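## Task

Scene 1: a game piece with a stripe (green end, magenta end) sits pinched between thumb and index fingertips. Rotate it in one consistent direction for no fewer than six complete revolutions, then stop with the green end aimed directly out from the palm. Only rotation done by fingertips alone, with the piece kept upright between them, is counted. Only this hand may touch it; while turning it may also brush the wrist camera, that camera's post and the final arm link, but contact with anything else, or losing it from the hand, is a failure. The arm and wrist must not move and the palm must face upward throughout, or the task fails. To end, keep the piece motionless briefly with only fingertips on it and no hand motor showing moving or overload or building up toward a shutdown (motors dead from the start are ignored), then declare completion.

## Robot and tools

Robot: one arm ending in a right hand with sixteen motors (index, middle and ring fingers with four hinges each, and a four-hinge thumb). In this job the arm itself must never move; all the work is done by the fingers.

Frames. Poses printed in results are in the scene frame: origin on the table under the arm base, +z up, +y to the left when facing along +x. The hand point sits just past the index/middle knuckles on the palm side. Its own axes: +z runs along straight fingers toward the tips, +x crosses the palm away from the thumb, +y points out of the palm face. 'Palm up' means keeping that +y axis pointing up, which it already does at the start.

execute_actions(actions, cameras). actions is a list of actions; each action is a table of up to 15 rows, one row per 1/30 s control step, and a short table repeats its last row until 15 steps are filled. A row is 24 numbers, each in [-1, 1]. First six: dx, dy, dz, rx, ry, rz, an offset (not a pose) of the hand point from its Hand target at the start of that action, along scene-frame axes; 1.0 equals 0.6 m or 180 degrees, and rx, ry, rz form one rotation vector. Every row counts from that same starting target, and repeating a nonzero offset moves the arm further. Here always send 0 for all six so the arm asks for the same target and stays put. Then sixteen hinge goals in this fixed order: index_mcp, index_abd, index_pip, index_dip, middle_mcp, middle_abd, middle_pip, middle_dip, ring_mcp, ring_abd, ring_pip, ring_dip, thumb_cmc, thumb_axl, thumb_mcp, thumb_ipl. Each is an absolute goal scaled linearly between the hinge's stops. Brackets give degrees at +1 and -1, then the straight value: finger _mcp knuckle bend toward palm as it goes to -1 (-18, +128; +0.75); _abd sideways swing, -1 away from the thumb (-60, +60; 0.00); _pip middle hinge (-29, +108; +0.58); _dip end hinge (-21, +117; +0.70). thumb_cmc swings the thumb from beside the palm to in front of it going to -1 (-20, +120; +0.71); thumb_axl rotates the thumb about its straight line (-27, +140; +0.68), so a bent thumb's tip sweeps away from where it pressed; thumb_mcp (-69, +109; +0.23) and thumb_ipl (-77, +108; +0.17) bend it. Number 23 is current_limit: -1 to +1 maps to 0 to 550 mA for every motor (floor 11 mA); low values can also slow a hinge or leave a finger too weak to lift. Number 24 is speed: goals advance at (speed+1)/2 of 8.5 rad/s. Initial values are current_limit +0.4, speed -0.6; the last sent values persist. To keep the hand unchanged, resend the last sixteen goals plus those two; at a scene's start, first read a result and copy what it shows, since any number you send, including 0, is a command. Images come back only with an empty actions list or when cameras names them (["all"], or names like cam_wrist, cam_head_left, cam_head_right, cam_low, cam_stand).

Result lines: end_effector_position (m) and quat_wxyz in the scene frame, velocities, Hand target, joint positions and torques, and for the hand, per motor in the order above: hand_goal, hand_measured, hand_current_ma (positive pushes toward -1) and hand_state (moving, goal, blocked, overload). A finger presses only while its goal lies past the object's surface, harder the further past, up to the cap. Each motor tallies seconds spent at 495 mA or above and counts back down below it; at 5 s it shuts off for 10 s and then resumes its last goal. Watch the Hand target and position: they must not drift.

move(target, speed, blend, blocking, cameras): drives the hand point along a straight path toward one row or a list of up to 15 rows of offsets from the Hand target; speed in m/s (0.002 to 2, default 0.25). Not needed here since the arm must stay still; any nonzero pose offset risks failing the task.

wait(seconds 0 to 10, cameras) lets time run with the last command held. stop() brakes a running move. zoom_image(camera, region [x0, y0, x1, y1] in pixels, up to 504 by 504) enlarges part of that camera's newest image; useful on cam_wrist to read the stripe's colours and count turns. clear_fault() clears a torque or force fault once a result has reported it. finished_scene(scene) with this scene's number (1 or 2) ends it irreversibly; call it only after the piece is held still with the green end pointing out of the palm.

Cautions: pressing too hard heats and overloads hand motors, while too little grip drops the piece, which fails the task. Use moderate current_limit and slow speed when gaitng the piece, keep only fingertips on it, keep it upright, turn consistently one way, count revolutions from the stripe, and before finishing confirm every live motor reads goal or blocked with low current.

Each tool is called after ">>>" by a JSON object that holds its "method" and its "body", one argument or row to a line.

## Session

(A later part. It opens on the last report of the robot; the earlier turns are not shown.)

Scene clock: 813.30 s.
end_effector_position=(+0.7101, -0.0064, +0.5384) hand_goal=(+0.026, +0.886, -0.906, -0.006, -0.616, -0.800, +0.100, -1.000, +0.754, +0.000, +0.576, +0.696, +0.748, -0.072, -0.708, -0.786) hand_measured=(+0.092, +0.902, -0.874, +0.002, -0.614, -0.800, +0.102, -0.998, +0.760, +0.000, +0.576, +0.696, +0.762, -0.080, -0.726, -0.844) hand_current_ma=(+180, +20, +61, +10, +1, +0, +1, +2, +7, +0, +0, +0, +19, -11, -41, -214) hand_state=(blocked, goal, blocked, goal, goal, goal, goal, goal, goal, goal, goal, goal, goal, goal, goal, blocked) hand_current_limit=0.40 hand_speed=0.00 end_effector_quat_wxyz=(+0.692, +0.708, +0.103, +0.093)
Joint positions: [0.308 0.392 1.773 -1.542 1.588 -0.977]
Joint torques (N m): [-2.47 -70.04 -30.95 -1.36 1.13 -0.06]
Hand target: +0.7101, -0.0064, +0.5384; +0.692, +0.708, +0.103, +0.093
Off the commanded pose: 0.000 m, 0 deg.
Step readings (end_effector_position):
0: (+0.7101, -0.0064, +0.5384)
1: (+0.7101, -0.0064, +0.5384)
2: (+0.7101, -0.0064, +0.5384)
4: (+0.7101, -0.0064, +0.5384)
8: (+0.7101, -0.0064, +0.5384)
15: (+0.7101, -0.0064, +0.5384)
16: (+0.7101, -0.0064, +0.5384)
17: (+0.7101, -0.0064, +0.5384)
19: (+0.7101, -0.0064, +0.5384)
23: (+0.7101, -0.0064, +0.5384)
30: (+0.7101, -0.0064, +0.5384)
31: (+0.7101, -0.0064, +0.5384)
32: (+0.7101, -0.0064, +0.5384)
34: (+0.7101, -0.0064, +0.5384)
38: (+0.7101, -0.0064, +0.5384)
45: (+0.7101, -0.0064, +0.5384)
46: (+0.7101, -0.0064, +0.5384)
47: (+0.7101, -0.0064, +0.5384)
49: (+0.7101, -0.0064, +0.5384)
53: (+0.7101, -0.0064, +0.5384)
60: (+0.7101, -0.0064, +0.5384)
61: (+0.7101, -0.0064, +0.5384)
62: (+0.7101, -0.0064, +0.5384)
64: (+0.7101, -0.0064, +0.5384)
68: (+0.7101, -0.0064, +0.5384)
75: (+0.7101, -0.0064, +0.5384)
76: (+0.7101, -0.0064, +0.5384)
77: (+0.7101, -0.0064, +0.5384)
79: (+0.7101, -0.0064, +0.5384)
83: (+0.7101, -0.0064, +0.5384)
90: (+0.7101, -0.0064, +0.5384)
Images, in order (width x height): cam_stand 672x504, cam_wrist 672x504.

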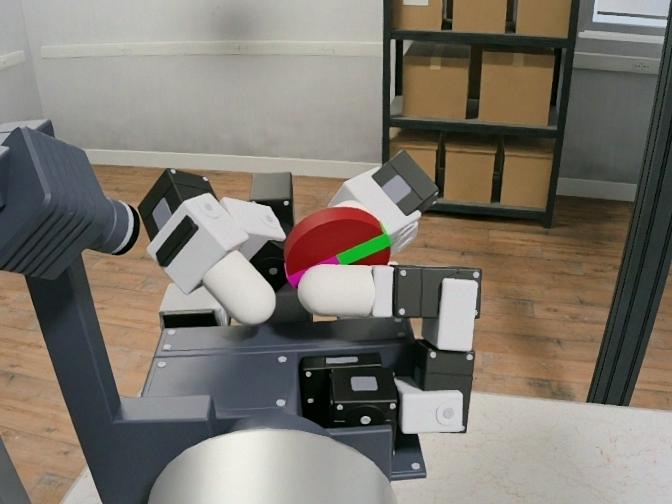

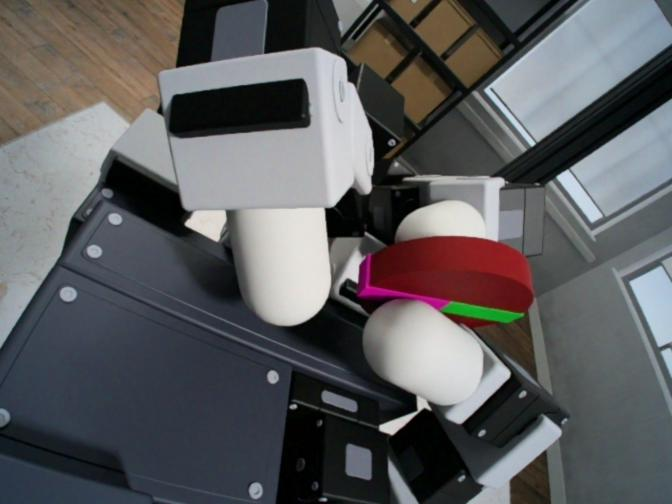

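>>> {"method": "execute_actions", "body": {
  "actions": [
    [[0,0,0,0,0,0,0.026,0.886,-0.906,-0.006,-0.616,-0.7,0.9,-0.4,0.754,0,0.576,0.696,0.748,-0.072,-0.708,-0.786,0.4,0]],
    [[0,0,0,0,0,0,0.026,0.886,-0.906,-0.006,-0.616,0.14,0.9,-0.5,0.754,0,0.576,0.696,0.748,-0.072,-0.708,-0.786,0.4,0]],
    [[0,0,0,0,0,0,0.026,0.886,-0.906,-0.006,-0.616,0.07,0.65,-1.0,0.754,0,0.576,0.696,0.748,-0.072,-0.708,-0.786,0.4,-0.6]],
    [[0,0,0,0,0,0,0.026,0.886,-0.906,-0.006,-0.616,-0.02,0.3,-1.0,0.754,0,0.576,0.696,0.748,-0.072,-0.708,-0.786,0.4,-0.6]],
    [[0,0,0,0,0,0,0.026,0.886,-0.906,-0.006,-0.616,-0.03,0.05,-1.0,0.754,0,0.576,0.696,0.748,-0.072,-0.708,-0.786,0.4,-0.6]],
    [[0,0,0,0,0,0,0.026,0.886,-0.906,-0.006,-0.616,-0.8,0.1,-1,0.754,0,0.576,0.696,0.748,-0.072,-0.708,-0.786,0.4,0]],
    [[0,0,0,0,0,0,0.026,0.886,-0.906,-0.006,-0.616,-0.7,0.9,-0.4,0.754,0,0.576,0.696,0.748,-0.072,-0.708,-0.786,0.4,0]],
    [[0,0,0,0,0,0,0.026,0.886,-0.906,-0.006,-0.616,0.14,0.9,-0.5,0.754,0,0.576,0.696,0.748,-0.072,-0.708,-0.786,0.4,0]],
    [[0,0,0,0,0,0,0.026,0.886,-0.906,-0.006,-0.616,0.06,0.65,-1.0,0.754,0,0.576,0.696,0.748,-0.072,-0.708,-0.786,0.4,-0.6]],
    [[0,0,0,0,0,0,0.026,0.886,-0.906,-0.006,-0.616,-0.02,0.3,-1.0,0.754,0,0.576,0.696,0.748,-0.072,-0.708,-0.786,0.4,-0.6]],
    [[0,0,0,0,0,0,0.026,0.886,-0.906,-0.006,-0.616,-0.03,0.05,-1.0,0.754,0,0.576,0.696,0.748,-0.072,-0.708,-0.786,0.4,-0.6]],
    [[0,0,0,0,0,0,0.026,0.886,-0.906,-0.006,-0.616,-0.8,0.1,-1,0.754,0,0.576,0.696,0.748,-0.072,-0.708,-0.786,0.4,0]]
  ],
  "cameras": ["cam_stand"]
}}

>>> {"method": "execute_actions", "body": {
  "actions": [
    [[0,0,0,0,0,0,0.026,0.886,-0.906,-0.006,-0.616,-0.7,0.9,-0.4,0.754,0,0.576,0.696,0.748,-0.072,-0.708,-0.786,0.4,0]],
    [[0,0,0,0,0,0,0.026,0.886,-0.906,-0.006,-0.616,0.14,0.9,-0.5,0.754,0,0.576,0.696,0.748,-0.072,-0.708,-0.786,0.4,0]],
    [[0,0,0,0,0,0,0.026,0.886,-0.906,-0.006,-0.616,0.06,0.65,-1.0,0.754,0,0.576,0.696,0.748,-0.072,-0.708,-0.786,0.4,-0.6]],
    [[0,0,0,0,0,0,0.026,0.886,-0.906,-0.006,-0.616,-0.03,0.3,-1.0,0.754,0,0.576,0.696,0.748,-0.072,-0.708,-0.786,0.4,-0.6]],
    [[0,0,0,0,0,0,0.026,0.886,-0.906,-0.006,-0.616,-0.03,0.05,-1.0,0.754,0,0.576,0.696,0.748,-0.072,-0.708,-0.786,0.4,-0.6]],
    [[0,0,0,0,0,0,0.026,0.886,-0.906,-0.006,-0.616,-0.8,0.1,-1,0.754,0,0.576,0.696,0.748,-0.072,-0.708,-0.786,0.4,0]]
  ],
  "cameras": ["cam_stand","cam_wrist"]
}}

Scene clock: 851.50 s.
end_effector_position=(+0.7101, -0.0064, +0.5384) hand_goal=(+0.026, +0.886, -0.906, -0.006, -0.616, -0.800, +0.100, -1.000, +0.754, +0.000, +0.576, +0.696, +0.748, -0.072, -0.708, -0.786) hand_measured=(+0.092, +0.902, -0.874, +0.002, -0.614, -0.800, +0.102, -0.998, +0.760, +0.000, +0.576, +0.696, +0.760, -0.080, -0.726, -0.844) hand_current_ma=(+180, +19, +62, +9, +1, +0, +1, +2, +7, +0, +0, +0, +16, -12, -38, -213) hand_state=(blocked, goal, blocked, goal, goal, goal, goal, goal, goal, goal, goal, goal, goal, goal, goal, blocked) hand_current_limit=0.40 hand_speed=0.00 end_effector_quat_wxyz=(+0.692, +0.708, +0.103, +0.093)
Joint positions: [0.308 0.392 1.773 -1.542 1.588 -0.977]
Joint torques (N m): [-2.42 -70.06 -31.03 -1.33 1.13 -0.07]
Hand target: +0.7101, -0.0064, +0.5384; +0.692, +0.708, +0.103, +0.093
Off the commanded pose: 0.000 m, 0 deg.
Step readings (end_effector_position):
0: (+0.7101, -0.0064, +0.5384)
1: (+0.7101, -0.0064, +0.5384)
2: (+0.7101, -0.0064, +0.5384)
4: (+0.7101, -0.0064, +0.5384)
8: (+0.7101, -0.0064, +0.5384)
15: (+0.7101, -0.0064, +0.5384)
16: (+0.7101, -0.0064, +0.5384)
17: (+0.7101, -0.0064, +0.5384)
19: (+0.7101, -0.0064, +0.5384)
23: (+0.7101, -0.0064, +0.5384)
30: (+0.7101, -0.0064, +0.5384)
31: (+0.7101, -0.0064, +0.5384)
32: (+0.7101, -0.0064, +0.5384)
34: (+0.7101, -0.0064, +0.5384)
38: (+0.7101, -0.0064, +0.5384)
45: (+0.7101, -0.0064, +0.5384)
46: (+0.7101, -0.0064, +0.5384)
47: (+0.7101, -0.0064, +0.5384)
49: (+0.7101, -0.0064, +0.5384)
53: (+0.7101, -0.0064, +0.5384)
60: (+0.7101, -0.0064, +0.5384)
61: (+0.7101, -0.0064, +0.5384)
62: (+0.7101, -0.0064, +0.5384)
64: (+0.7101, -0.0064, +0.5384)
68: (+0.7101, -0.0064, +0.5384)
75: (+0.7101, -0.0064, +0.5384)
76: (+0.7101, -0.0064, +0.5384)
77: (+0.7101, -0.0064, +0.5384)
79: (+0.7101, -0.0064, +0.5384)
83: (+0.7101, -0.0064, +0.5384)
90: (+0.7101, -0.0064, +0.5384)
91: (+0.7101, -0.0064, +0.5384)
92: (+0.7101, -0.0064, +0.5384)
94: (+0.7101, -0.0064, +0.5384)
98: (+0.7101, -0.0064, +0.5384)
105: (+0.7101, -0.0064, +0.5384)
106: (+0.7101, -0.0064, +0.5384)
107: (+0.7101, -0.0064, +0.5384)
109: (+0.7101, -0.0064, +0.5384)
113: (+0.7101, -0.0064, +0.5384)
120: (+0.7101, -0.0064, +0.5384)
121: (+0.7101, -0.0064, +0.5384)
122: (+0.7101, -0.0064, +0.5384)
124: (+0.7101, -0.0064, +0.5384)
128: (+0.7101, -0.0064, +0.5384)
135: (+0.7101, -0.0064, +0.5384)
136: (+0.7101, -0.0064, +0.5384)
137: (+0.7101, -0.0064, +0.5384)
139: (+0.7101, -0.0064, +0.5384)
143: (+0.7101, -0.0064, +0.5384)
150: (+0.7101, -0.0064, +0.5384)
151: (+0.7101, -0.0064, +0.5384)
152: (+0.7101, -0.0064, +0.5384)
154: (+0.7101, -0.0064, +0.5384)
158: (+0.7101, -0.0064, +0.5384)
165: (+0.7101, -0.0064, +0.5384)
166: (+0.7101, -0.0064, +0.5384)
167: (+0.7101, -0.0064, +0.5384)
169: (+0.7101, -0.0064, +0.5384)
173: (+0.7101, -0.0064, +0.5384)
180: (+0.7101, -0.0064, +0.5384)
Images, in order (width x height): cam_stand 672x504.

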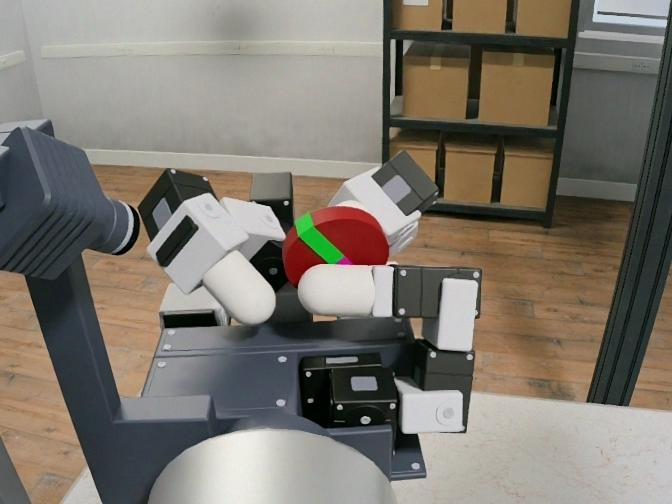

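Scene clock: 854.70 s.
end_effector_position=(+0.7101, -0.0064, +0.5384) hand_goal=(+0.026, +0.886, -0.906, -0.006, -0.616, -0.800, +0.100, -1.000, +0.754, +0.000, +0.576, +0.696, +0.748, -0.072, -0.708, -0.786) hand_measured=(+0.092, +0.902, -0.874, +0.004, -0.614, -0.800, +0.102, -0.998, +0.760, +0.000, +0.576, +0.696, +0.762, -0.080, -0.724, -0.846) hand_current_ma=(+180, +20, +62, +10, +1, +0, +1, +2, +7, +0, +0, +0, +19, -12, -35, -217) hand_state=(blocked, goal, blocked, goal, goal, goal, goal, goal, goal, goal, goal, goal, goal, goal, goal, blocked) hand_current_limit=0.40 hand_speed=0.00 end_effector_quat_wxyz=(+0.692, +0.708, +0.103, +0.093)
Joint positions: [0.308 0.392 1.773 -1.542 1.588 -0.977]
Joint torques (N m): [-2.16 -70.3 -30.99 -1.29 1.1 -0.03]
Hand target: +0.7101, -0.0064, +0.5384; +0.692, +0.708, +0.103, +0.093
Off the commanded pose: 0.000 m, 0 deg.
Step readings (end_effector_position):
0: (+0.7101, -0.0064, +0.5384)
1: (+0.7101, -0.0064, +0.5384)
2: (+0.7101, -0.0064, +0.5384)
4: (+0.7101, -0.0064, +0.5384)
8: (+0.7101, -0.0064, +0.5384)
15: (+0.7101, -0.0064, +0.5384)
16: (+0.7101, -0.0064, +0.5384)
17: (+0.7101, -0.0064, +0.5384)
19: (+0.7101, -0.0064, +0.5384)
23: (+0.7101, -0.0064, +0.5384)
30: (+0.7101, -0.0064, +0.5384)
31: (+0.7101, -0.0064, +0.5384)
32: (+0.7101, -0.0064, +0.5384)
34: (+0.7101, -0.0064, +0.5384)
38: (+0.7101, -0.0064, +0.5384)
45: (+0.7101, -0.0064, +0.5384)
46: (+0.7101, -0.0064, +0.5384)
47: (+0.7101, -0.0064, +0.5384)
49: (+0.7101, -0.0064, +0.5384)
53: (+0.7101, -0.0064, +0.5384)
60: (+0.7101, -0.0064, +0.5384)
61: (+0.7101, -0.0064, +0.5384)
62: (+0.7101, -0.0064, +0.5384)
64: (+0.7101, -0.0064, +0.5384)
68: (+0.7101, -0.0064, +0.5384)
75: (+0.7101, -0.0064, +0.5384)
76: (+0.7101, -0.0064, +0.5384)
77: (+0.7101, -0.0064, +0.5384)
79: (+0.7101, -0.0064, +0.5384)
83: (+0.7101, -0.0064, +0.5384)
90: (+0.7101, -0.0064, +0.5384)
Images, in order (width x height): cam_stand 672x504, cam_wrist 672x504.

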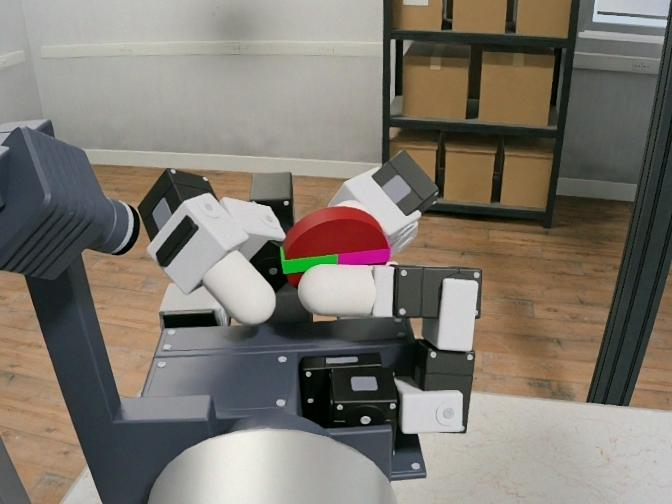

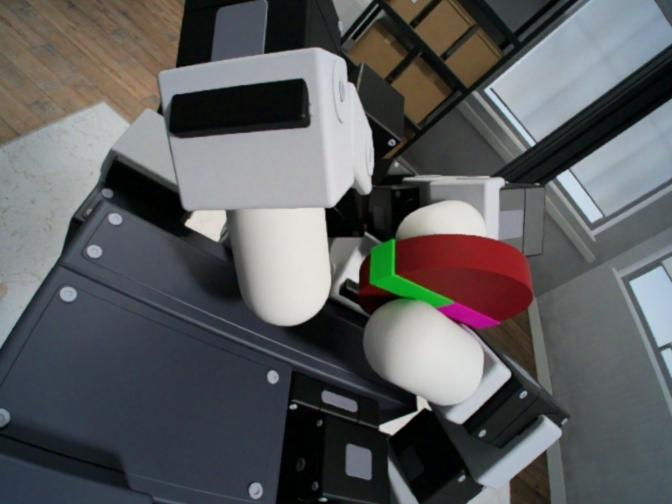

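>>> {"method": "execute_actions", "body": {
  "actions": [
    [[0,0,0,0,0,0,0.026,0.886,-0.906,-0.006,-0.616,-0.7,0.9,-0.4,0.754,0,0.576,0.696,0.748,-0.072,-0.708,-0.786,0.4,0]],
    [[0,0,0,0,0,0,0.026,0.886,-0.906,-0.006,-0.616,0.14,0.9,-0.5,0.754,0,0.576,0.696,0.748,-0.072,-0.708,-0.786,0.4,0]],
    [[0,0,0,0,0,0,0.026,0.886,-0.906,-0.006,-0.616,0.06,0.65,-1.0,0.754,0,0.576,0.696,0.748,-0.072,-0.708,-0.786,0.4,-0.6]],
    [[0,0,0,0,0,0,0.026,0.886,-0.906,-0.006,-0.616,-0.02,0.3,-1.0,0.754,0,0.576,0.696,0.748,-0.072,-0.708,-0.786,0.4,-0.6]],
    [[0,0,0,0,0,0,0.026,0.886,-0.906,-0.006,-0.616,-0.03,0.05,-1.0,0.754,0,0.576,0.696,0.748,-0.072,-0.708,-0.786,0.4,-0.6]],
    [[0,0,0,0,0,0,0.026,0.886,-0.906,-0.006,-0.616,-0.8,0.1,-1,0.754,0,0.576,0.696,0.748,-0.072,-0.708,-0.786,0.4,0]],
    [[0,0,0,0,0,0,0.026,0.886,-0.906,-0.006,-0.616,-0.7,0.9,-0.4,0.754,0,0.576,0.696,0.748,-0.072,-0.708,-0.786,0.4,0]],
    [[0,0,0,0,0,0,0.026,0.886,-0.906,-0.006,-0.616,0.14,0.9,-0.5,0.754,0,0.576,0.696,0.748,-0.072,-0.708,-0.786,0.4,0]],
    [[0,0,0,0,0,0,0.026,0.886,-0.906,-0.006,-0.616,0.06,0.65,-1.0,0.754,0,0.576,0.696,0.748,-0.072,-0.708,-0.786,0.4,-0.6]],
    [[0,0,0,0,0,0,0.026,0.886,-0.906,-0.006,-0.616,-0.02,0.3,-1.0,0.754,0,0.576,0.696,0.748,-0.072,-0.708,-0.786,0.4,-0.6]],
    [[0,0,0,0,0,0,0.026,0.886,-0.906,-0.006,-0.616,-0.03,0.05,-1.0,0.754,0,0.576,0.696,0.748,-0.072,-0.708,-0.786,0.4,-0.6]],
    [[0,0,0,0,0,0,0.026,0.886,-0.906,-0.006,-0.616,-0.8,0.1,-1,0.754,0,0.576,0.696,0.748,-0.072,-0.708,-0.786,0.4,0]]
  ],
  "cameras": ["cam_stand"]
}}

>>> {"method": "execute_actions", "body": {
  "actions": [
    [[0,0,0,0,0,0,0.026,0.886,-0.906,-0.006,-0.616,-0.7,0.9,-0.4,0.754,0,0.576,0.696,0.748,-0.072,-0.708,-0.786,0.4,0]],
    [[0,0,0,0,0,0,0.026,0.886,-0.906,-0.006,-0.616,0.14,0.9,-0.5,0.754,0,0.576,0.696,0.748,-0.072,-0.708,-0.786,0.4,0]],
    [[0,0,0,0,0,0,0.026,0.886,-0.906,-0.006,-0.616,0.06,0.65,-1.0,0.754,0,0.576,0.696,0.748,-0.072,-0.708,-0.786,0.4,-0.6]],
    [[0,0,0,0,0,0,0.026,0.886,-0.906,-0.006,-0.616,-0.02,0.3,-1.0,0.754,0,0.576,0.696,0.748,-0.072,-0.708,-0.786,0.4,-0.6]],
    [[0,0,0,0,0,0,0.026,0.886,-0.906,-0.006,-0.616,-0.03,0.05,-1.0,0.754,0,0.576,0.696,0.748,-0.072,-0.708,-0.786,0.4,-0.6]],
    [[0,0,0,0,0,0,0.026,0.886,-0.906,-0.006,-0.616,-0.8,0.1,-1,0.754,0,0.576,0.696,0.748,-0.072,-0.708,-0.786,0.4,0]],
    [[0,0,0,0,0,0,0.026,0.886,-0.906,-0.006,-0.616,-0.7,0.9,-0.4,0.754,0,0.576,0.696,0.748,-0.072,-0.708,-0.786,0.4,0]],
    [[0,0,0,0,0,0,0.026,0.886,-0.906,-0.006,-0.616,0.14,0.9,-0.5,0.754,0,0.576,0.696,0.748,-0.072,-0.708,-0.786,0.4,0]],
    [[0,0,0,0,0,0,0.026,0.886,-0.906,-0.006,-0.616,0.06,0.65,-1.0,0.754,0,0.576,0.696,0.748,-0.072,-0.708,-0.786,0.4,-0.6]],
    [[0,0,0,0,0,0,0.026,0.886,-0.906,-0.006,-0.616,-0.02,0.3,-1.0,0.754,0,0.576,0.696,0.748,-0.072,-0.708,-0.786,0.4,-0.6]],
    [[0,0,0,0,0,0,0.026,0.886,-0.906,-0.006,-0.616,-0.03,0.05,-1.0,0.754,0,0.576,0.696,0.748,-0.072,-0.708,-0.786,0.4,-0.6]],
    [[0,0,0,0,0,0,0.026,0.886,-0.906,-0.006,-0.616,-0.8,0.1,-1,0.754,0,0.576,0.696,0.748,-0.072,-0.708,-0.786,0.4,0]]
  ],
  "cameras": ["cam_stand","cam_wrist"]
}}

Scene clock: 894.50 s.
end_effector_position=(+0.7101, -0.0064, +0.5384) hand_goal=(+0.026, +0.886, -0.906, -0.006, -0.616, -0.800, +0.100, -1.000, +0.754, +0.000, +0.576, +0.696, +0.748, -0.072, -0.708, -0.786) hand_measured=(+0.092, +0.902, -0.874, +0.004, -0.614, -0.800, +0.102, -0.998, +0.760, +0.000, +0.576, +0.696, +0.762, -0.080, -0.726, -0.844) hand_current_ma=(+180, +20, +62, +11, +1, +0, +1, +2, +7, +0, +0, +0, +19, -11, -36, -217) hand_state=(blocked, goal, blocked, goal, goal, goal, goal, goal, goal, goal, goal, goal, goal, goal, goal, blocked) hand_current_limit=0.40 hand_speed=0.00 end_effector_quat_wxyz=(+0.692, +0.708, +0.103, +0.093)
Joint positions: [0.308 0.392 1.773 -1.542 1.588 -0.977]
Joint torques (N m): [-2.49 -69.94 -30.88 -1.33 1.13 -0.06]
Hand target: +0.7101, -0.0064, +0.5384; +0.692, +0.708, +0.103, +0.093
Off the commanded pose: 0.000 m, 0 deg.
Step readings (end_effector_position):
0: (+0.7101, -0.0064, +0.5384)
1: (+0.7101, -0.0064, +0.5384)
2: (+0.7101, -0.0064, +0.5384)
4: (+0.7101, -0.0064, +0.5384)
8: (+0.7101, -0.0064, +0.5384)
15: (+0.7101, -0.0064, +0.5384)
16: (+0.7101, -0.0064, +0.5384)
17: (+0.7101, -0.0064, +0.5384)
19: (+0.7101, -0.0064, +0.5384)
23: (+0.7101, -0.0064, +0.5384)
30: (+0.7101, -0.0064, +0.5384)
31: (+0.7101, -0.0064, +0.5384)
32: (+0.7101, -0.0064, +0.5384)
34: (+0.7101, -0.0064, +0.5384)
38: (+0.7101, -0.0064, +0.5384)
45: (+0.7101, -0.0064, +0.5384)
46: (+0.7101, -0.0064, +0.5384)
47: (+0.7101, -0.0064, +0.5384)
49: (+0.7101, -0.0064, +0.5384)
53: (+0.7101, -0.0064, +0.5384)
60: (+0.7101, -0.0064, +0.5384)
61: (+0.7101, -0.0064, +0.5384)
62: (+0.7101, -0.0064, +0.5384)
64: (+0.7101, -0.0064, +0.5384)
68: (+0.7101, -0.0064, +0.5384)
75: (+0.7101, -0.0064, +0.5384)
76: (+0.7101, -0.0064, +0.5384)
77: (+0.7101, -0.0064, +0.5384)
79: (+0.7101, -0.0064, +0.5384)
83: (+0.7101, -0.0064, +0.5384)
90: (+0.7101, -0.0064, +0.5384)
91: (+0.7101, -0.0064, +0.5384)
92: (+0.7101, -0.0064, +0.5384)
94: (+0.7101, -0.0064, +0.5384)
98: (+0.7101, -0.0064, +0.5384)
105: (+0.7101, -0.0064, +0.5384)
106: (+0.7101, -0.0064, +0.5384)
107: (+0.7101, -0.0064, +0.5384)
109: (+0.7101, -0.0064, +0.5384)
113: (+0.7101, -0.0064, +0.5384)
120: (+0.7101, -0.0064, +0.5384)
121: (+0.7101, -0.0064, +0.5384)
122: (+0.7101, -0.0064, +0.5384)
124: (+0.7101, -0.0064, +0.5384)
128: (+0.7101, -0.0064, +0.5384)
135: (+0.7101, -0.0064, +0.5384)
136: (+0.7101, -0.0064, +0.5384)
137: (+0.7101, -0.0064, +0.5384)
139: (+0.7101, -0.0064, +0.5384)
143: (+0.7101, -0.0064, +0.5384)
150: (+0.7101, -0.0064, +0.5384)
151: (+0.7101, -0.0064, +0.5384)
152: (+0.7101, -0.0064, +0.5384)
154: (+0.7101, -0.0064, +0.5384)
158: (+0.7101, -0.0064, +0.5384)
165: (+0.7101, -0.0064, +0.5384)
166: (+0.7101, -0.0064, +0.5384)
167: (+0.7101, -0.0064, +0.5384)
169: (+0.7101, -0.0064, +0.5384)
173: (+0.7101, -0.0064, +0.5384)
180: (+0.7101, -0.0064, +0.5384)
Images, in order (width x height): cam_stand 672x504.

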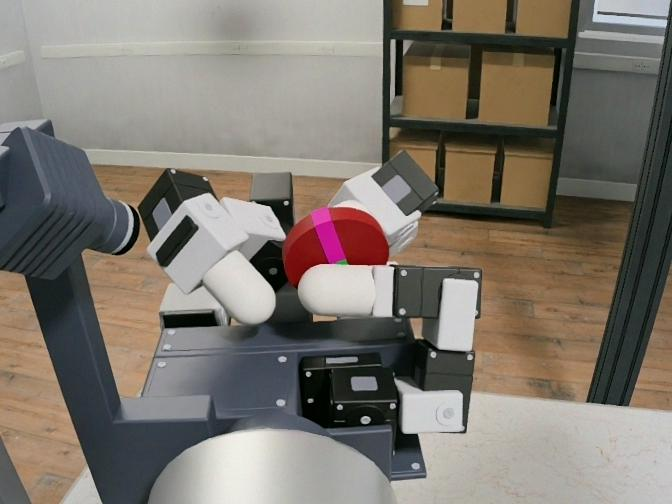

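Scene clock: 900.70 s.
end_effector_position=(+0.7101, -0.0064, +0.5384) hand_goal=(+0.026, +0.886, -0.906, -0.006, -0.616, -0.800, +0.100, -1.000, +0.754, +0.000, +0.576, +0.696, +0.748, -0.072, -0.708, -0.786) hand_measured=(+0.092, +0.902, -0.874, +0.004, -0.614, -0.800, +0.102, -0.998, +0.760, +0.000, +0.576, +0.696, +0.762, -0.080, -0.726, -0.846) hand_current_ma=(+180, +20, +63, +11, +1, +0, +1, +2, +7, +0, +0, +0, +19, -11, -36, -217) hand_state=(blocked, goal, blocked, goal, goal, goal, goal, goal, goal, goal, goal, goal, goal, goal, goal, blocked) hand_current_limit=0.40 hand_speed=0.00 end_effector_quat_wxyz=(+0.692, +0.708, +0.103, +0.093)
Joint positions: [0.308 0.392 1.773 -1.542 1.588 -0.977]
Joint torques (N m): [-2.51 -70.07 -31 -1.31 1.13 -0.02]
Hand target: +0.7101, -0.0064, +0.5384; +0.692, +0.708, +0.103, +0.093
Off the commanded pose: 0.000 m, 0 deg.
Step readings (end_effector_position):
0: (+0.7101, -0.0064, +0.5384)
1: (+0.7101, -0.0064, +0.5384)
2: (+0.7101, -0.0064, +0.5384)
4: (+0.7101, -0.0064, +0.5384)
8: (+0.7101, -0.0064, +0.5384)
15: (+0.7101, -0.0064, +0.5384)
16: (+0.7101, -0.0064, +0.5384)
17: (+0.7101, -0.0064, +0.5384)
19: (+0.7101, -0.0064, +0.5384)
23: (+0.7101, -0.0064, +0.5384)
30: (+0.7101, -0.0064, +0.5384)
31: (+0.7101, -0.0064, +0.5384)
32: (+0.7101, -0.0064, +0.5384)
34: (+0.7101, -0.0064, +0.5384)
38: (+0.7101, -0.0064, +0.5384)
45: (+0.7101, -0.0064, +0.5384)
46: (+0.7101, -0.0064, +0.5384)
47: (+0.7101, -0.0064, +0.5384)
49: (+0.7101, -0.0064, +0.5384)
53: (+0.7101, -0.0064, +0.5384)
60: (+0.7101, -0.0064, +0.5384)
61: (+0.7101, -0.0064, +0.5384)
62: (+0.7101, -0.0064, +0.5384)
64: (+0.7101, -0.0064, +0.5384)
68: (+0.7101, -0.0064, +0.5384)
75: (+0.7101, -0.0064, +0.5384)
76: (+0.7101, -0.0064, +0.5384)
77: (+0.7101, -0.0064, +0.5384)
79: (+0.7101, -0.0064, +0.5384)
83: (+0.7101, -0.0064, +0.5384)
90: (+0.7101, -0.0064, +0.5384)
91: (+0.7101, -0.0064, +0.5384)
92: (+0.7101, -0.0064, +0.5384)
94: (+0.7101, -0.0064, +0.5384)
98: (+0.7101, -0.0064, +0.5384)
105: (+0.7101, -0.0064, +0.5384)
106: (+0.7101, -0.0064, +0.5384)
107: (+0.7101, -0.0064, +0.5384)
109: (+0.7101, -0.0064, +0.5384)
113: (+0.7101, -0.0064, +0.5384)
120: (+0.7101, -0.0064, +0.5384)
121: (+0.7101, -0.0064, +0.5384)
122: (+0.7101, -0.0064, +0.5384)
124: (+0.7101, -0.0064, +0.5384)
128: (+0.7101, -0.0064, +0.5384)
135: (+0.7101, -0.0064, +0.5384)
136: (+0.7101, -0.0064, +0.5384)
137: (+0.7101, -0.0064, +0.5384)
139: (+0.7101, -0.0064, +0.5384)
143: (+0.7101, -0.0064, +0.5384)
150: (+0.7101, -0.0064, +0.5384)
151: (+0.7101, -0.0064, +0.5384)
152: (+0.7101, -0.0064, +0.5384)
154: (+0.7101, -0.0064, +0.5384)
158: (+0.7101, -0.0064, +0.5384)
165: (+0.7101, -0.0064, +0.5384)
166: (+0.7101, -0.0064, +0.5384)
167: (+0.7101, -0.0064, +0.5384)
169: (+0.7101, -0.0064, +0.5384)
173: (+0.7101, -0.0064, +0.5384)
180: (+0.7101, -0.0064, +0.5384)
Images, in order (width x height): cam_stand 672x504, cam_wrist 672x504.

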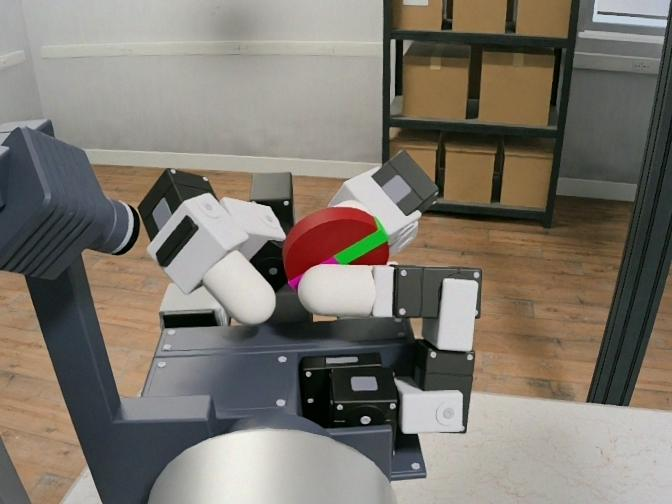

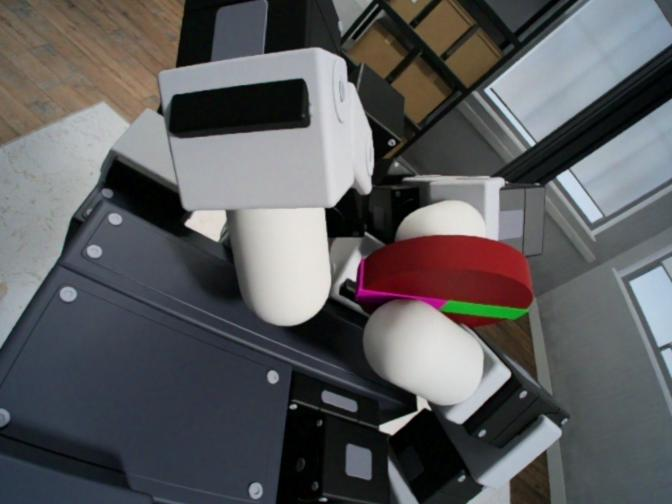

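>>> {"method": "execute_actions", "body": {
  "actions": [
    [[0,0,0,0,0,0,0.026,0.886,-0.906,-0.006,-0.616,-0.7,0.9,-0.4,0.754,0,0.576,0.696,0.748,-0.072,-0.708,-0.786,0.4,0]],
    [[0,0,0,0,0,0,0.026,0.886,-0.906,-0.006,-0.616,0.14,0.9,-0.5,0.754,0,0.576,0.696,0.748,-0.072,-0.708,-0.786,0.4,0]],
    [[0,0,0,0,0,0,0.026,0.886,-0.906,-0.006,-0.616,0.06,0.65,-1.0,0.754,0,0.576,0.696,0.748,-0.072,-0.708,-0.786,0.4,-0.6]],
    [[0,0,0,0,0,0,0.026,0.886,-0.906,-0.006,-0.616,-0.02,0.3,-1.0,0.754,0,0.576,0.696,0.748,-0.072,-0.708,-0.786,0.4,-0.6]],
    [[0,0,0,0,0,0,0.026,0.886,-0.906,-0.006,-0.616,-0.03,0.05,-1.0,0.754,0,0.576,0.696,0.748,-0.072,-0.708,-0.786,0.4,-0.6]],
    [[0,0,0,0,0,0,0.026,0.886,-0.906,-0.006,-0.616,-0.8,0.1,-1,0.754,0,0.576,0.696,0.748,-0.072,-0.708,-0.786,0.4,0]],
    [[0,0,0,0,0,0,0.026,0.886,-0.906,-0.006,-0.616,-0.7,0.9,-0.4,0.754,0,0.576,0.696,0.748,-0.072,-0.708,-0.786,0.4,0]],
    [[0,0,0,0,0,0,0.026,0.886,-0.906,-0.006,-0.616,0.14,0.9,-0.5,0.754,0,0.576,0.696,0.748,-0.072,-0.708,-0.786,0.4,0]],
    [[0,0,0,0,0,0,0.026,0.886,-0.906,-0.006,-0.616,0.06,0.65,-1.0,0.754,0,0.576,0.696,0.748,-0.072,-0.708,-0.786,0.4,-0.6]],
    [[0,0,0,0,0,0,0.026,0.886,-0.906,-0.006,-0.616,-0.02,0.3,-1.0,0.754,0,0.576,0.696,0.748,-0.072,-0.708,-0.786,0.4,-0.6]],
    [[0,0,0,0,0,0,0.026,0.886,-0.906,-0.006,-0.616,-0.03,0.05,-1.0,0.754,0,0.576,0.696,0.748,-0.072,-0.708,-0.786,0.4,-0.6]],
    [[0,0,0,0,0,0,0.026,0.886,-0.906,-0.006,-0.616,-0.8,0.1,-1,0.754,0,0.576,0.696,0.748,-0.072,-0.708,-0.786,0.4,0]]
  ],
  "cameras": ["cam_stand"]
}}

>>> {"method": "execute_actions", "body": {
  "actions": [
    [[0,0,0,0,0,0,0.026,0.886,-0.906,-0.006,-0.616,-0.7,0.9,-0.4,0.754,0,0.576,0.696,0.748,-0.072,-0.708,-0.786,0.4,0]],
    [[0,0,0,0,0,0,0.026,0.886,-0.906,-0.006,-0.616,0.14,0.9,-0.5,0.754,0,0.576,0.696,0.748,-0.072,-0.708,-0.786,0.4,0]],
    [[0,0,0,0,0,0,0.026,0.886,-0.906,-0.006,-0.616,0.06,0.65,-1.0,0.754,0,0.576,0.696,0.748,-0.072,-0.708,-0.786,0.4,-0.6]],
    [[0,0,0,0,0,0,0.026,0.886,-0.906,-0.006,-0.616,-0.02,0.3,-1.0,0.754,0,0.576,0.696,0.748,-0.072,-0.708,-0.786,0.4,-0.6]],
    [[0,0,0,0,0,0,0.026,0.886,-0.906,-0.006,-0.616,-0.03,0.05,-1.0,0.754,0,0.576,0.696,0.748,-0.072,-0.708,-0.786,0.4,-0.6]],
    [[0,0,0,0,0,0,0.026,0.886,-0.906,-0.006,-0.616,-0.8,0.1,-1,0.754,0,0.576,0.696,0.748,-0.072,-0.708,-0.786,0.4,0]],
    [[0,0,0,0,0,0,0.026,0.886,-0.906,-0.006,-0.616,-0.7,0.9,-0.4,0.754,0,0.576,0.696,0.748,-0.072,-0.708,-0.786,0.4,0]],
    [[0,0,0,0,0,0,0.026,0.886,-0.906,-0.006,-0.616,0.14,0.9,-0.5,0.754,0,0.576,0.696,0.748,-0.072,-0.708,-0.786,0.4,0]],
    [[0,0,0,0,0,0,0.026,0.886,-0.906,-0.006,-0.616,0.06,0.65,-1.0,0.754,0,0.576,0.696,0.748,-0.072,-0.708,-0.786,0.4,-0.6]],
    [[0,0,0,0,0,0,0.026,0.886,-0.906,-0.006,-0.616,-0.02,0.3,-1.0,0.754,0,0.576,0.696,0.748,-0.072,-0.708,-0.786,0.4,-0.6]],
    [[0,0,0,0,0,0,0.026,0.886,-0.906,-0.006,-0.616,-0.03,0.05,-1.0,0.754,0,0.576,0.696,0.748,-0.072,-0.708,-0.786,0.4,-0.6]],
    [[0,0,0,0,0,0,0.026,0.886,-0.906,-0.006,-0.616,-0.8,0.1,-1,0.754,0,0.576,0.696,0.748,-0.072,-0.708,-0.786,0.4,0]]
  ],
  "cameras": ["cam_stand"]
}}

>>> {"method": "execute_actions", "body": {
  "actions": [
    [[0,0,0,0,0,0,0.026,0.886,-0.906,-0.006,-0.616,-0.7,0.9,-0.4,0.754,0,0.576,0.696,0.748,-0.072,-0.708,-0.786,0.4,0]],
    [[0,0,0,0,0,0,0.026,0.886,-0.906,-0.006,-0.616,0.14,0.9,-0.5,0.754,0,0.576,0.696,0.748,-0.072,-0.708,-0.786,0.4,0]],
    [[0,0,0,0,0,0,0.026,0.886,-0.906,-0.006,-0.616,0.06,0.65,-1.0,0.754,0,0.576,0.696,0.748,-0.072,-0.708,-0.786,0.4,-0.6]],
    [[0,0,0,0,0,0,0.026,0.886,-0.906,-0.006,-0.616,-0.02,0.3,-1.0,0.754,0,0.576,0.696,0.748,-0.072,-0.708,-0.786,0.4,-0.6]],
    [[0,0,0,0,0,0,0.026,0.886,-0.906,-0.006,-0.616,-0.03,0.05,-1.0,0.754,0,0.576,0.696,0.748,-0.072,-0.708,-0.786,0.4,-0.6]],
    [[0,0,0,0,0,0,0.026,0.886,-0.906,-0.006,-0.616,-0.8,0.1,-1,0.754,0,0.576,0.696,0.748,-0.072,-0.708,-0.786,0.4,0]],
    [[0,0,0,0,0,0,0.026,0.886,-0.906,-0.006,-0.616,-0.7,0.9,-0.4,0.754,0,0.576,0.696,0.748,-0.072,-0.708,-0.786,0.4,0]],
    [[0,0,0,0,0,0,0.026,0.886,-0.906,-0.006,-0.616,0.14,0.9,-0.5,0.754,0,0.576,0.696,0.748,-0.072,-0.708,-0.786,0.4,0]],
    [[0,0,0,0,0,0,0.026,0.886,-0.906,-0.006,-0.616,0.06,0.65,-1.0,0.754,0,0.576,0.696,0.748,-0.072,-0.708,-0.786,0.4,-0.6]],
    [[0,0,0,0,0,0,0.026,0.886,-0.906,-0.006,-0.616,-0.02,0.3,-1.0,0.754,0,0.576,0.696,0.748,-0.072,-0.708,-0.786,0.4,-0.6]],
    [[0,0,0,0,0,0,0.026,0.886,-0.906,-0.006,-0.616,-0.03,0.05,-1.0,0.754,0,0.576,0.696,0.748,-0.072,-0.708,-0.786,0.4,-0.6]],
    [[0,0,0,0,0,0,0.026,0.886,-0.906,-0.006,-0.616,-0.8,0.1,-1,0.754,0,0.576,0.696,0.748,-0.072,-0.708,-0.786,0.4,0]]
  ],
  "cameras": ["cam_stand","cam_wrist"]
}}

Scene clock: 964.10 s.
end_effector_position=(+0.7101, -0.0064, +0.5384) hand_goal=(+0.026, +0.886, -0.906, -0.006, -0.616, -0.800, +0.100, -1.000, +0.754, +0.000, +0.576, +0.696, +0.748, -0.072, -0.708, -0.786) hand_measured=(+0.092, +0.902, -0.872, +0.004, -0.614, -0.800, +0.102, -0.998, +0.760, +0.000, +0.576, +0.696, +0.762, -0.080, -0.726, -0.846) hand_current_ma=(+180, +20, +64, +11, +1, +0, +1, +2, +7, +0, +0, +0, +19, -11, -36, -218) hand_state=(blocked, goal, blocked, goal, goal, goal, goal, goal, goal, goal, goal, goal, goal, goal, goal, blocked) hand_current_limit=0.40 hand_speed=0.00 end_effector_quat_wxyz=(+0.692, +0.708, +0.103, +0.093)
Joint positions: [0.308 0.392 1.773 -1.542 1.588 -0.977]
Joint torques (N m): [-2.63 -70.15 -30.9 -1.35 1.17 -0.04]
Hand target: +0.7101, -0.0064, +0.5384; +0.692, +0.708, +0.103, +0.093
Off the commanded pose: 0.000 m, 0 deg.
Step readings (end_effector_position):
0: (+0.7101, -0.0064, +0.5384)
1: (+0.7101, -0.0064, +0.5384)
2: (+0.7101, -0.0064, +0.5384)
4: (+0.7101, -0.0064, +0.5384)
8: (+0.7101, -0.0064, +0.5384)
15: (+0.7101, -0.0064, +0.5384)
16: (+0.7101, -0.0064, +0.5384)
17: (+0.7101, -0.0064, +0.5384)
19: (+0.7101, -0.0064, +0.5384)
23: (+0.7101, -0.0064, +0.5384)
30: (+0.7101, -0.0064, +0.5384)
31: (+0.7101, -0.0064, +0.5384)
32: (+0.7101, -0.0064, +0.5384)
34: (+0.7101, -0.0064, +0.5384)
38: (+0.7101, -0.0064, +0.5384)
45: (+0.7101, -0.0064, +0.5384)
46: (+0.7101, -0.0064, +0.5384)
47: (+0.7101, -0.0064, +0.5384)
49: (+0.7101, -0.0064, +0.5384)
53: (+0.7101, -0.0064, +0.5384)
60: (+0.7101, -0.0064, +0.5384)
61: (+0.7101, -0.0064, +0.5384)
62: (+0.7101, -0.0064, +0.5384)
64: (+0.7101, -0.0064, +0.5384)
68: (+0.7101, -0.0064, +0.5384)
75: (+0.7101, -0.0064, +0.5384)
76: (+0.7101, -0.0064, +0.5384)
77: (+0.7101, -0.0064, +0.5384)
79: (+0.7101, -0.0064, +0.5384)
83: (+0.7101, -0.0064, +0.5384)
90: (+0.7101, -0.0064, +0.5384)
91: (+0.7101, -0.0064, +0.5384)
92: (+0.7101, -0.0064, +0.5384)
94: (+0.7101, -0.0064, +0.5384)
98: (+0.7101, -0.0064, +0.5384)
105: (+0.7101, -0.0064, +0.5384)
106: (+0.7101, -0.0064, +0.5384)
107: (+0.7101, -0.0064, +0.5384)
109: (+0.7101, -0.0064, +0.5384)
113: (+0.7101, -0.0064, +0.5384)
120: (+0.7101, -0.0064, +0.5384)
121: (+0.7101, -0.0064, +0.5384)
122: (+0.7101, -0.0064, +0.5384)
124: (+0.7101, -0.0064, +0.5384)
128: (+0.7101, -0.0064, +0.5384)
135: (+0.7101, -0.0064, +0.5384)
136: (+0.7101, -0.0064, +0.5384)
137: (+0.7101, -0.0064, +0.5384)
139: (+0.7101, -0.0064, +0.5384)
143: (+0.7101, -0.0064, +0.5384)
150: (+0.7101, -0.0064, +0.5384)
151: (+0.7101, -0.0064, +0.5384)
152: (+0.7101, -0.0064, +0.5384)
154: (+0.7101, -0.0064, +0.5384)
158: (+0.7101, -0.0064, +0.5384)
165: (+0.7101, -0.0064, +0.5384)
166: (+0.7101, -0.0064, +0.5384)
167: (+0.7101, -0.0064, +0.5384)
169: (+0.7101, -0.0064, +0.5384)
173: (+0.7101, -0.0064, +0.5384)
180: (+0.7101, -0.0064, +0.5384)
Images, in order (width x height): cam_stand 672x504.

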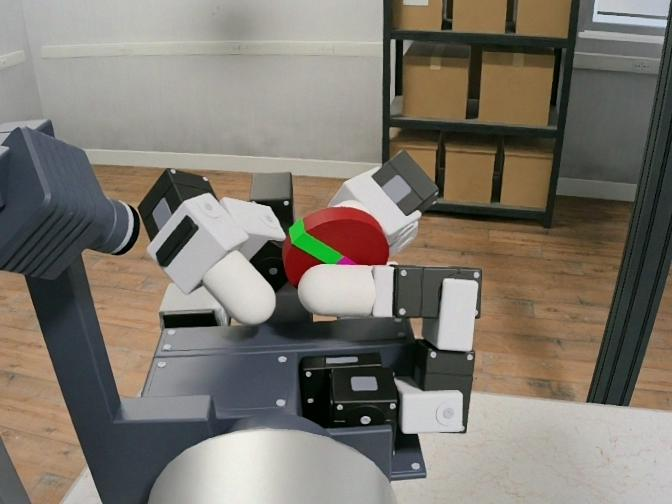

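Scene clock: 970.30 s.
end_effector_position=(+0.7101, -0.0064, +0.5384) hand_goal=(+0.026, +0.886, -0.906, -0.006, -0.616, -0.800, +0.100, -1.000, +0.754, +0.000, +0.576, +0.696, +0.748, -0.072, -0.708, -0.786) hand_measured=(+0.092, +0.902, -0.872, +0.004, -0.614, -0.800, +0.102, -0.998, +0.760, +0.000, +0.576, +0.696, +0.762, -0.080, -0.726, -0.846) hand_current_ma=(+180, +20, +63, +11, +1, +0, +1, +2, +7, +0, +0, +0, +19, -11, -37, -217) hand_state=(blocked, goal, blocked, goal, goal, goal, goal, goal, goal, goal, goal, goal, goal, goal, goal, blocked) hand_current_limit=0.40 hand_speed=0.00 end_effector_quat_wxyz=(+0.692, +0.708, +0.103, +0.093)
Joint positions: [0.308 0.392 1.773 -1.542 1.588 -0.977]
Joint torques (N m): [-2.26 -70.16 -31.07 -1.39 1.14 -0.04]
Hand target: +0.7101, -0.0064, +0.5384; +0.692, +0.708, +0.103, +0.093
Off the commanded pose: 0.000 m, 0 deg.
Step readings (end_effector_position):
0: (+0.7101, -0.0064, +0.5384)
1: (+0.7101, -0.0064, +0.5384)
2: (+0.7101, -0.0064, +0.5384)
4: (+0.7101, -0.0064, +0.5384)
8: (+0.7101, -0.0064, +0.5384)
15: (+0.7101, -0.0064, +0.5384)
16: (+0.7101, -0.0064, +0.5384)
17: (+0.7101, -0.0064, +0.5384)
19: (+0.7101, -0.0064, +0.5384)
23: (+0.7101, -0.0064, +0.5384)
30: (+0.7101, -0.0064, +0.5384)
31: (+0.7101, -0.0064, +0.5384)
32: (+0.7101, -0.0064, +0.5384)
34: (+0.7101, -0.0064, +0.5384)
38: (+0.7101, -0.0064, +0.5384)
45: (+0.7101, -0.0064, +0.5384)
46: (+0.7101, -0.0064, +0.5384)
47: (+0.7101, -0.0064, +0.5384)
49: (+0.7101, -0.0064, +0.5384)
53: (+0.7101, -0.0064, +0.5384)
60: (+0.7101, -0.0064, +0.5384)
61: (+0.7101, -0.0064, +0.5384)
62: (+0.7101, -0.0064, +0.5384)
64: (+0.7101, -0.0064, +0.5384)
68: (+0.7101, -0.0064, +0.5384)
75: (+0.7101, -0.0064, +0.5384)
76: (+0.7101, -0.0064, +0.5384)
77: (+0.7101, -0.0064, +0.5384)
79: (+0.7101, -0.0064, +0.5384)
83: (+0.7101, -0.0064, +0.5384)
90: (+0.7101, -0.0064, +0.5384)
91: (+0.7101, -0.0064, +0.5384)
92: (+0.7101, -0.0064, +0.5384)
94: (+0.7101, -0.0064, +0.5384)
98: (+0.7101, -0.0064, +0.5384)
105: (+0.7101, -0.0064, +0.5384)
106: (+0.7101, -0.0064, +0.5384)
107: (+0.7101, -0.0064, +0.5384)
109: (+0.7101, -0.0064, +0.5384)
113: (+0.7101, -0.0064, +0.5384)
120: (+0.7101, -0.0064, +0.5384)
121: (+0.7101, -0.0064, +0.5384)
122: (+0.7101, -0.0064, +0.5384)
124: (+0.7101, -0.0064, +0.5384)
128: (+0.7101, -0.0064, +0.5384)
135: (+0.7101, -0.0064, +0.5384)
136: (+0.7101, -0.0064, +0.5384)
137: (+0.7101, -0.0064, +0.5384)
139: (+0.7101, -0.0064, +0.5384)
143: (+0.7101, -0.0064, +0.5384)
150: (+0.7101, -0.0064, +0.5384)
151: (+0.7101, -0.0064, +0.5384)
152: (+0.7101, -0.0064, +0.5384)
154: (+0.7101, -0.0064, +0.5384)
158: (+0.7101, -0.0064, +0.5384)
165: (+0.7101, -0.0064, +0.5384)
166: (+0.7101, -0.0064, +0.5384)
167: (+0.7101, -0.0064, +0.5384)
169: (+0.7101, -0.0064, +0.5384)
173: (+0.7101, -0.0064, +0.5384)
180: (+0.7101, -0.0064, +0.5384)
Images, in order (width x height): cam_stand 672x504.

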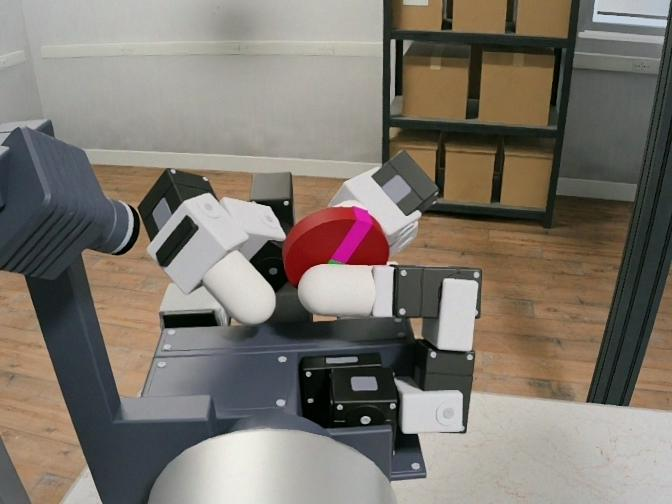

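Scene clock: 976.50 s.
end_effector_position=(+0.7101, -0.0064, +0.5384) hand_goal=(+0.026, +0.886, -0.906, -0.006, -0.616, -0.800, +0.100, -1.000, +0.754, +0.000, +0.576, +0.696, +0.748, -0.072, -0.708, -0.786) hand_measured=(+0.092, +0.902, -0.872, +0.004, -0.614, -0.800, +0.102, -0.998, +0.760, +0.000, +0.576, +0.696, +0.762, -0.080, -0.726, -0.846) hand_current_ma=(+180, +20, +63, +11, +1, +0, +1, +2, +7, +0, +0, +0, +19, -11, -37, -217) hand_state=(blocked, goal, blocked, goal, goal, goal, goal, goal, goal, goal, goal, goal, goal, goal, goal, blocked) hand_current_limit=0.40 hand_speed=0.00 end_effector_quat_wxyz=(+0.692, +0.708, +0.103, +0.093)
Joint positions: [0.308 0.392 1.773 -1.542 1.588 -0.977]
Joint torques (N m): [-2.41 -70.23 -31.1 -1.3 1.15 -0.04]
Hand target: +0.7101, -0.0064, +0.5384; +0.692, +0.708, +0.103, +0.093
Off the commanded pose: 0.000 m, 0 deg.
Step readings (end_effector_position):
0: (+0.7101, -0.0064, +0.5384)
1: (+0.7101, -0.0064, +0.5384)
2: (+0.7101, -0.0064, +0.5384)
4: (+0.7101, -0.0064, +0.5384)
8: (+0.7101, -0.0064, +0.5384)
15: (+0.7101, -0.0064, +0.5384)
16: (+0.7101, -0.0064, +0.5384)
17: (+0.7101, -0.0064, +0.5384)
19: (+0.7101, -0.0064, +0.5384)
23: (+0.7101, -0.0064, +0.5384)
30: (+0.7101, -0.0064, +0.5384)
31: (+0.7101, -0.0064, +0.5384)
32: (+0.7101, -0.0064, +0.5384)
34: (+0.7101, -0.0064, +0.5384)
38: (+0.7101, -0.0064, +0.5384)
45: (+0.7101, -0.0064, +0.5384)
46: (+0.7101, -0.0064, +0.5384)
47: (+0.7101, -0.0064, +0.5384)
49: (+0.7101, -0.0064, +0.5384)
53: (+0.7101, -0.0064, +0.5384)
60: (+0.7101, -0.0064, +0.5384)
61: (+0.7101, -0.0064, +0.5384)
62: (+0.7101, -0.0064, +0.5384)
64: (+0.7101, -0.0064, +0.5384)
68: (+0.7101, -0.0064, +0.5384)
75: (+0.7101, -0.0064, +0.5384)
76: (+0.7101, -0.0064, +0.5384)
77: (+0.7101, -0.0064, +0.5384)
79: (+0.7101, -0.0064, +0.5384)
83: (+0.7101, -0.0064, +0.5384)
90: (+0.7101, -0.0064, +0.5384)
91: (+0.7101, -0.0064, +0.5384)
92: (+0.7101, -0.0064, +0.5384)
94: (+0.7101, -0.0064, +0.5384)
98: (+0.7101, -0.0064, +0.5384)
105: (+0.7101, -0.0064, +0.5384)
106: (+0.7101, -0.0064, +0.5384)
107: (+0.7101, -0.0064, +0.5384)
109: (+0.7101, -0.0064, +0.5384)
113: (+0.7101, -0.0064, +0.5384)
120: (+0.7101, -0.0064, +0.5384)
121: (+0.7101, -0.0064, +0.5384)
122: (+0.7101, -0.0064, +0.5384)
124: (+0.7101, -0.0064, +0.5384)
128: (+0.7101, -0.0064, +0.5384)
135: (+0.7101, -0.0064, +0.5384)
136: (+0.7101, -0.0064, +0.5384)
137: (+0.7101, -0.0064, +0.5384)
139: (+0.7101, -0.0064, +0.5384)
143: (+0.7101, -0.0064, +0.5384)
150: (+0.7101, -0.0064, +0.5384)
151: (+0.7101, -0.0064, +0.5384)
152: (+0.7101, -0.0064, +0.5384)
154: (+0.7101, -0.0064, +0.5384)
158: (+0.7101, -0.0064, +0.5384)
165: (+0.7101, -0.0064, +0.5384)
166: (+0.7101, -0.0064, +0.5384)
167: (+0.7101, -0.0064, +0.5384)
169: (+0.7101, -0.0064, +0.5384)
173: (+0.7101, -0.0064, +0.5384)
180: (+0.7101, -0.0064, +0.5384)
Images, in order (width x height): cam_stand 672x504, cam_wrist 672x504.

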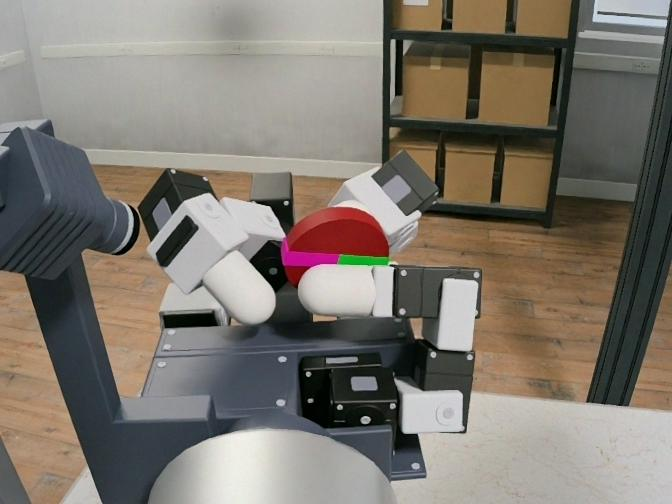

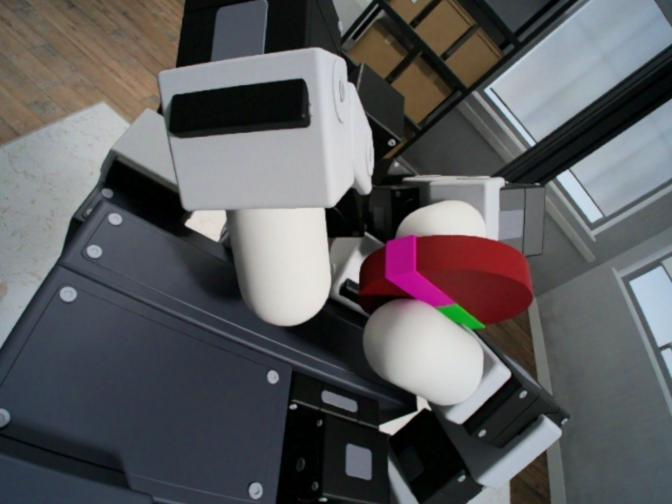

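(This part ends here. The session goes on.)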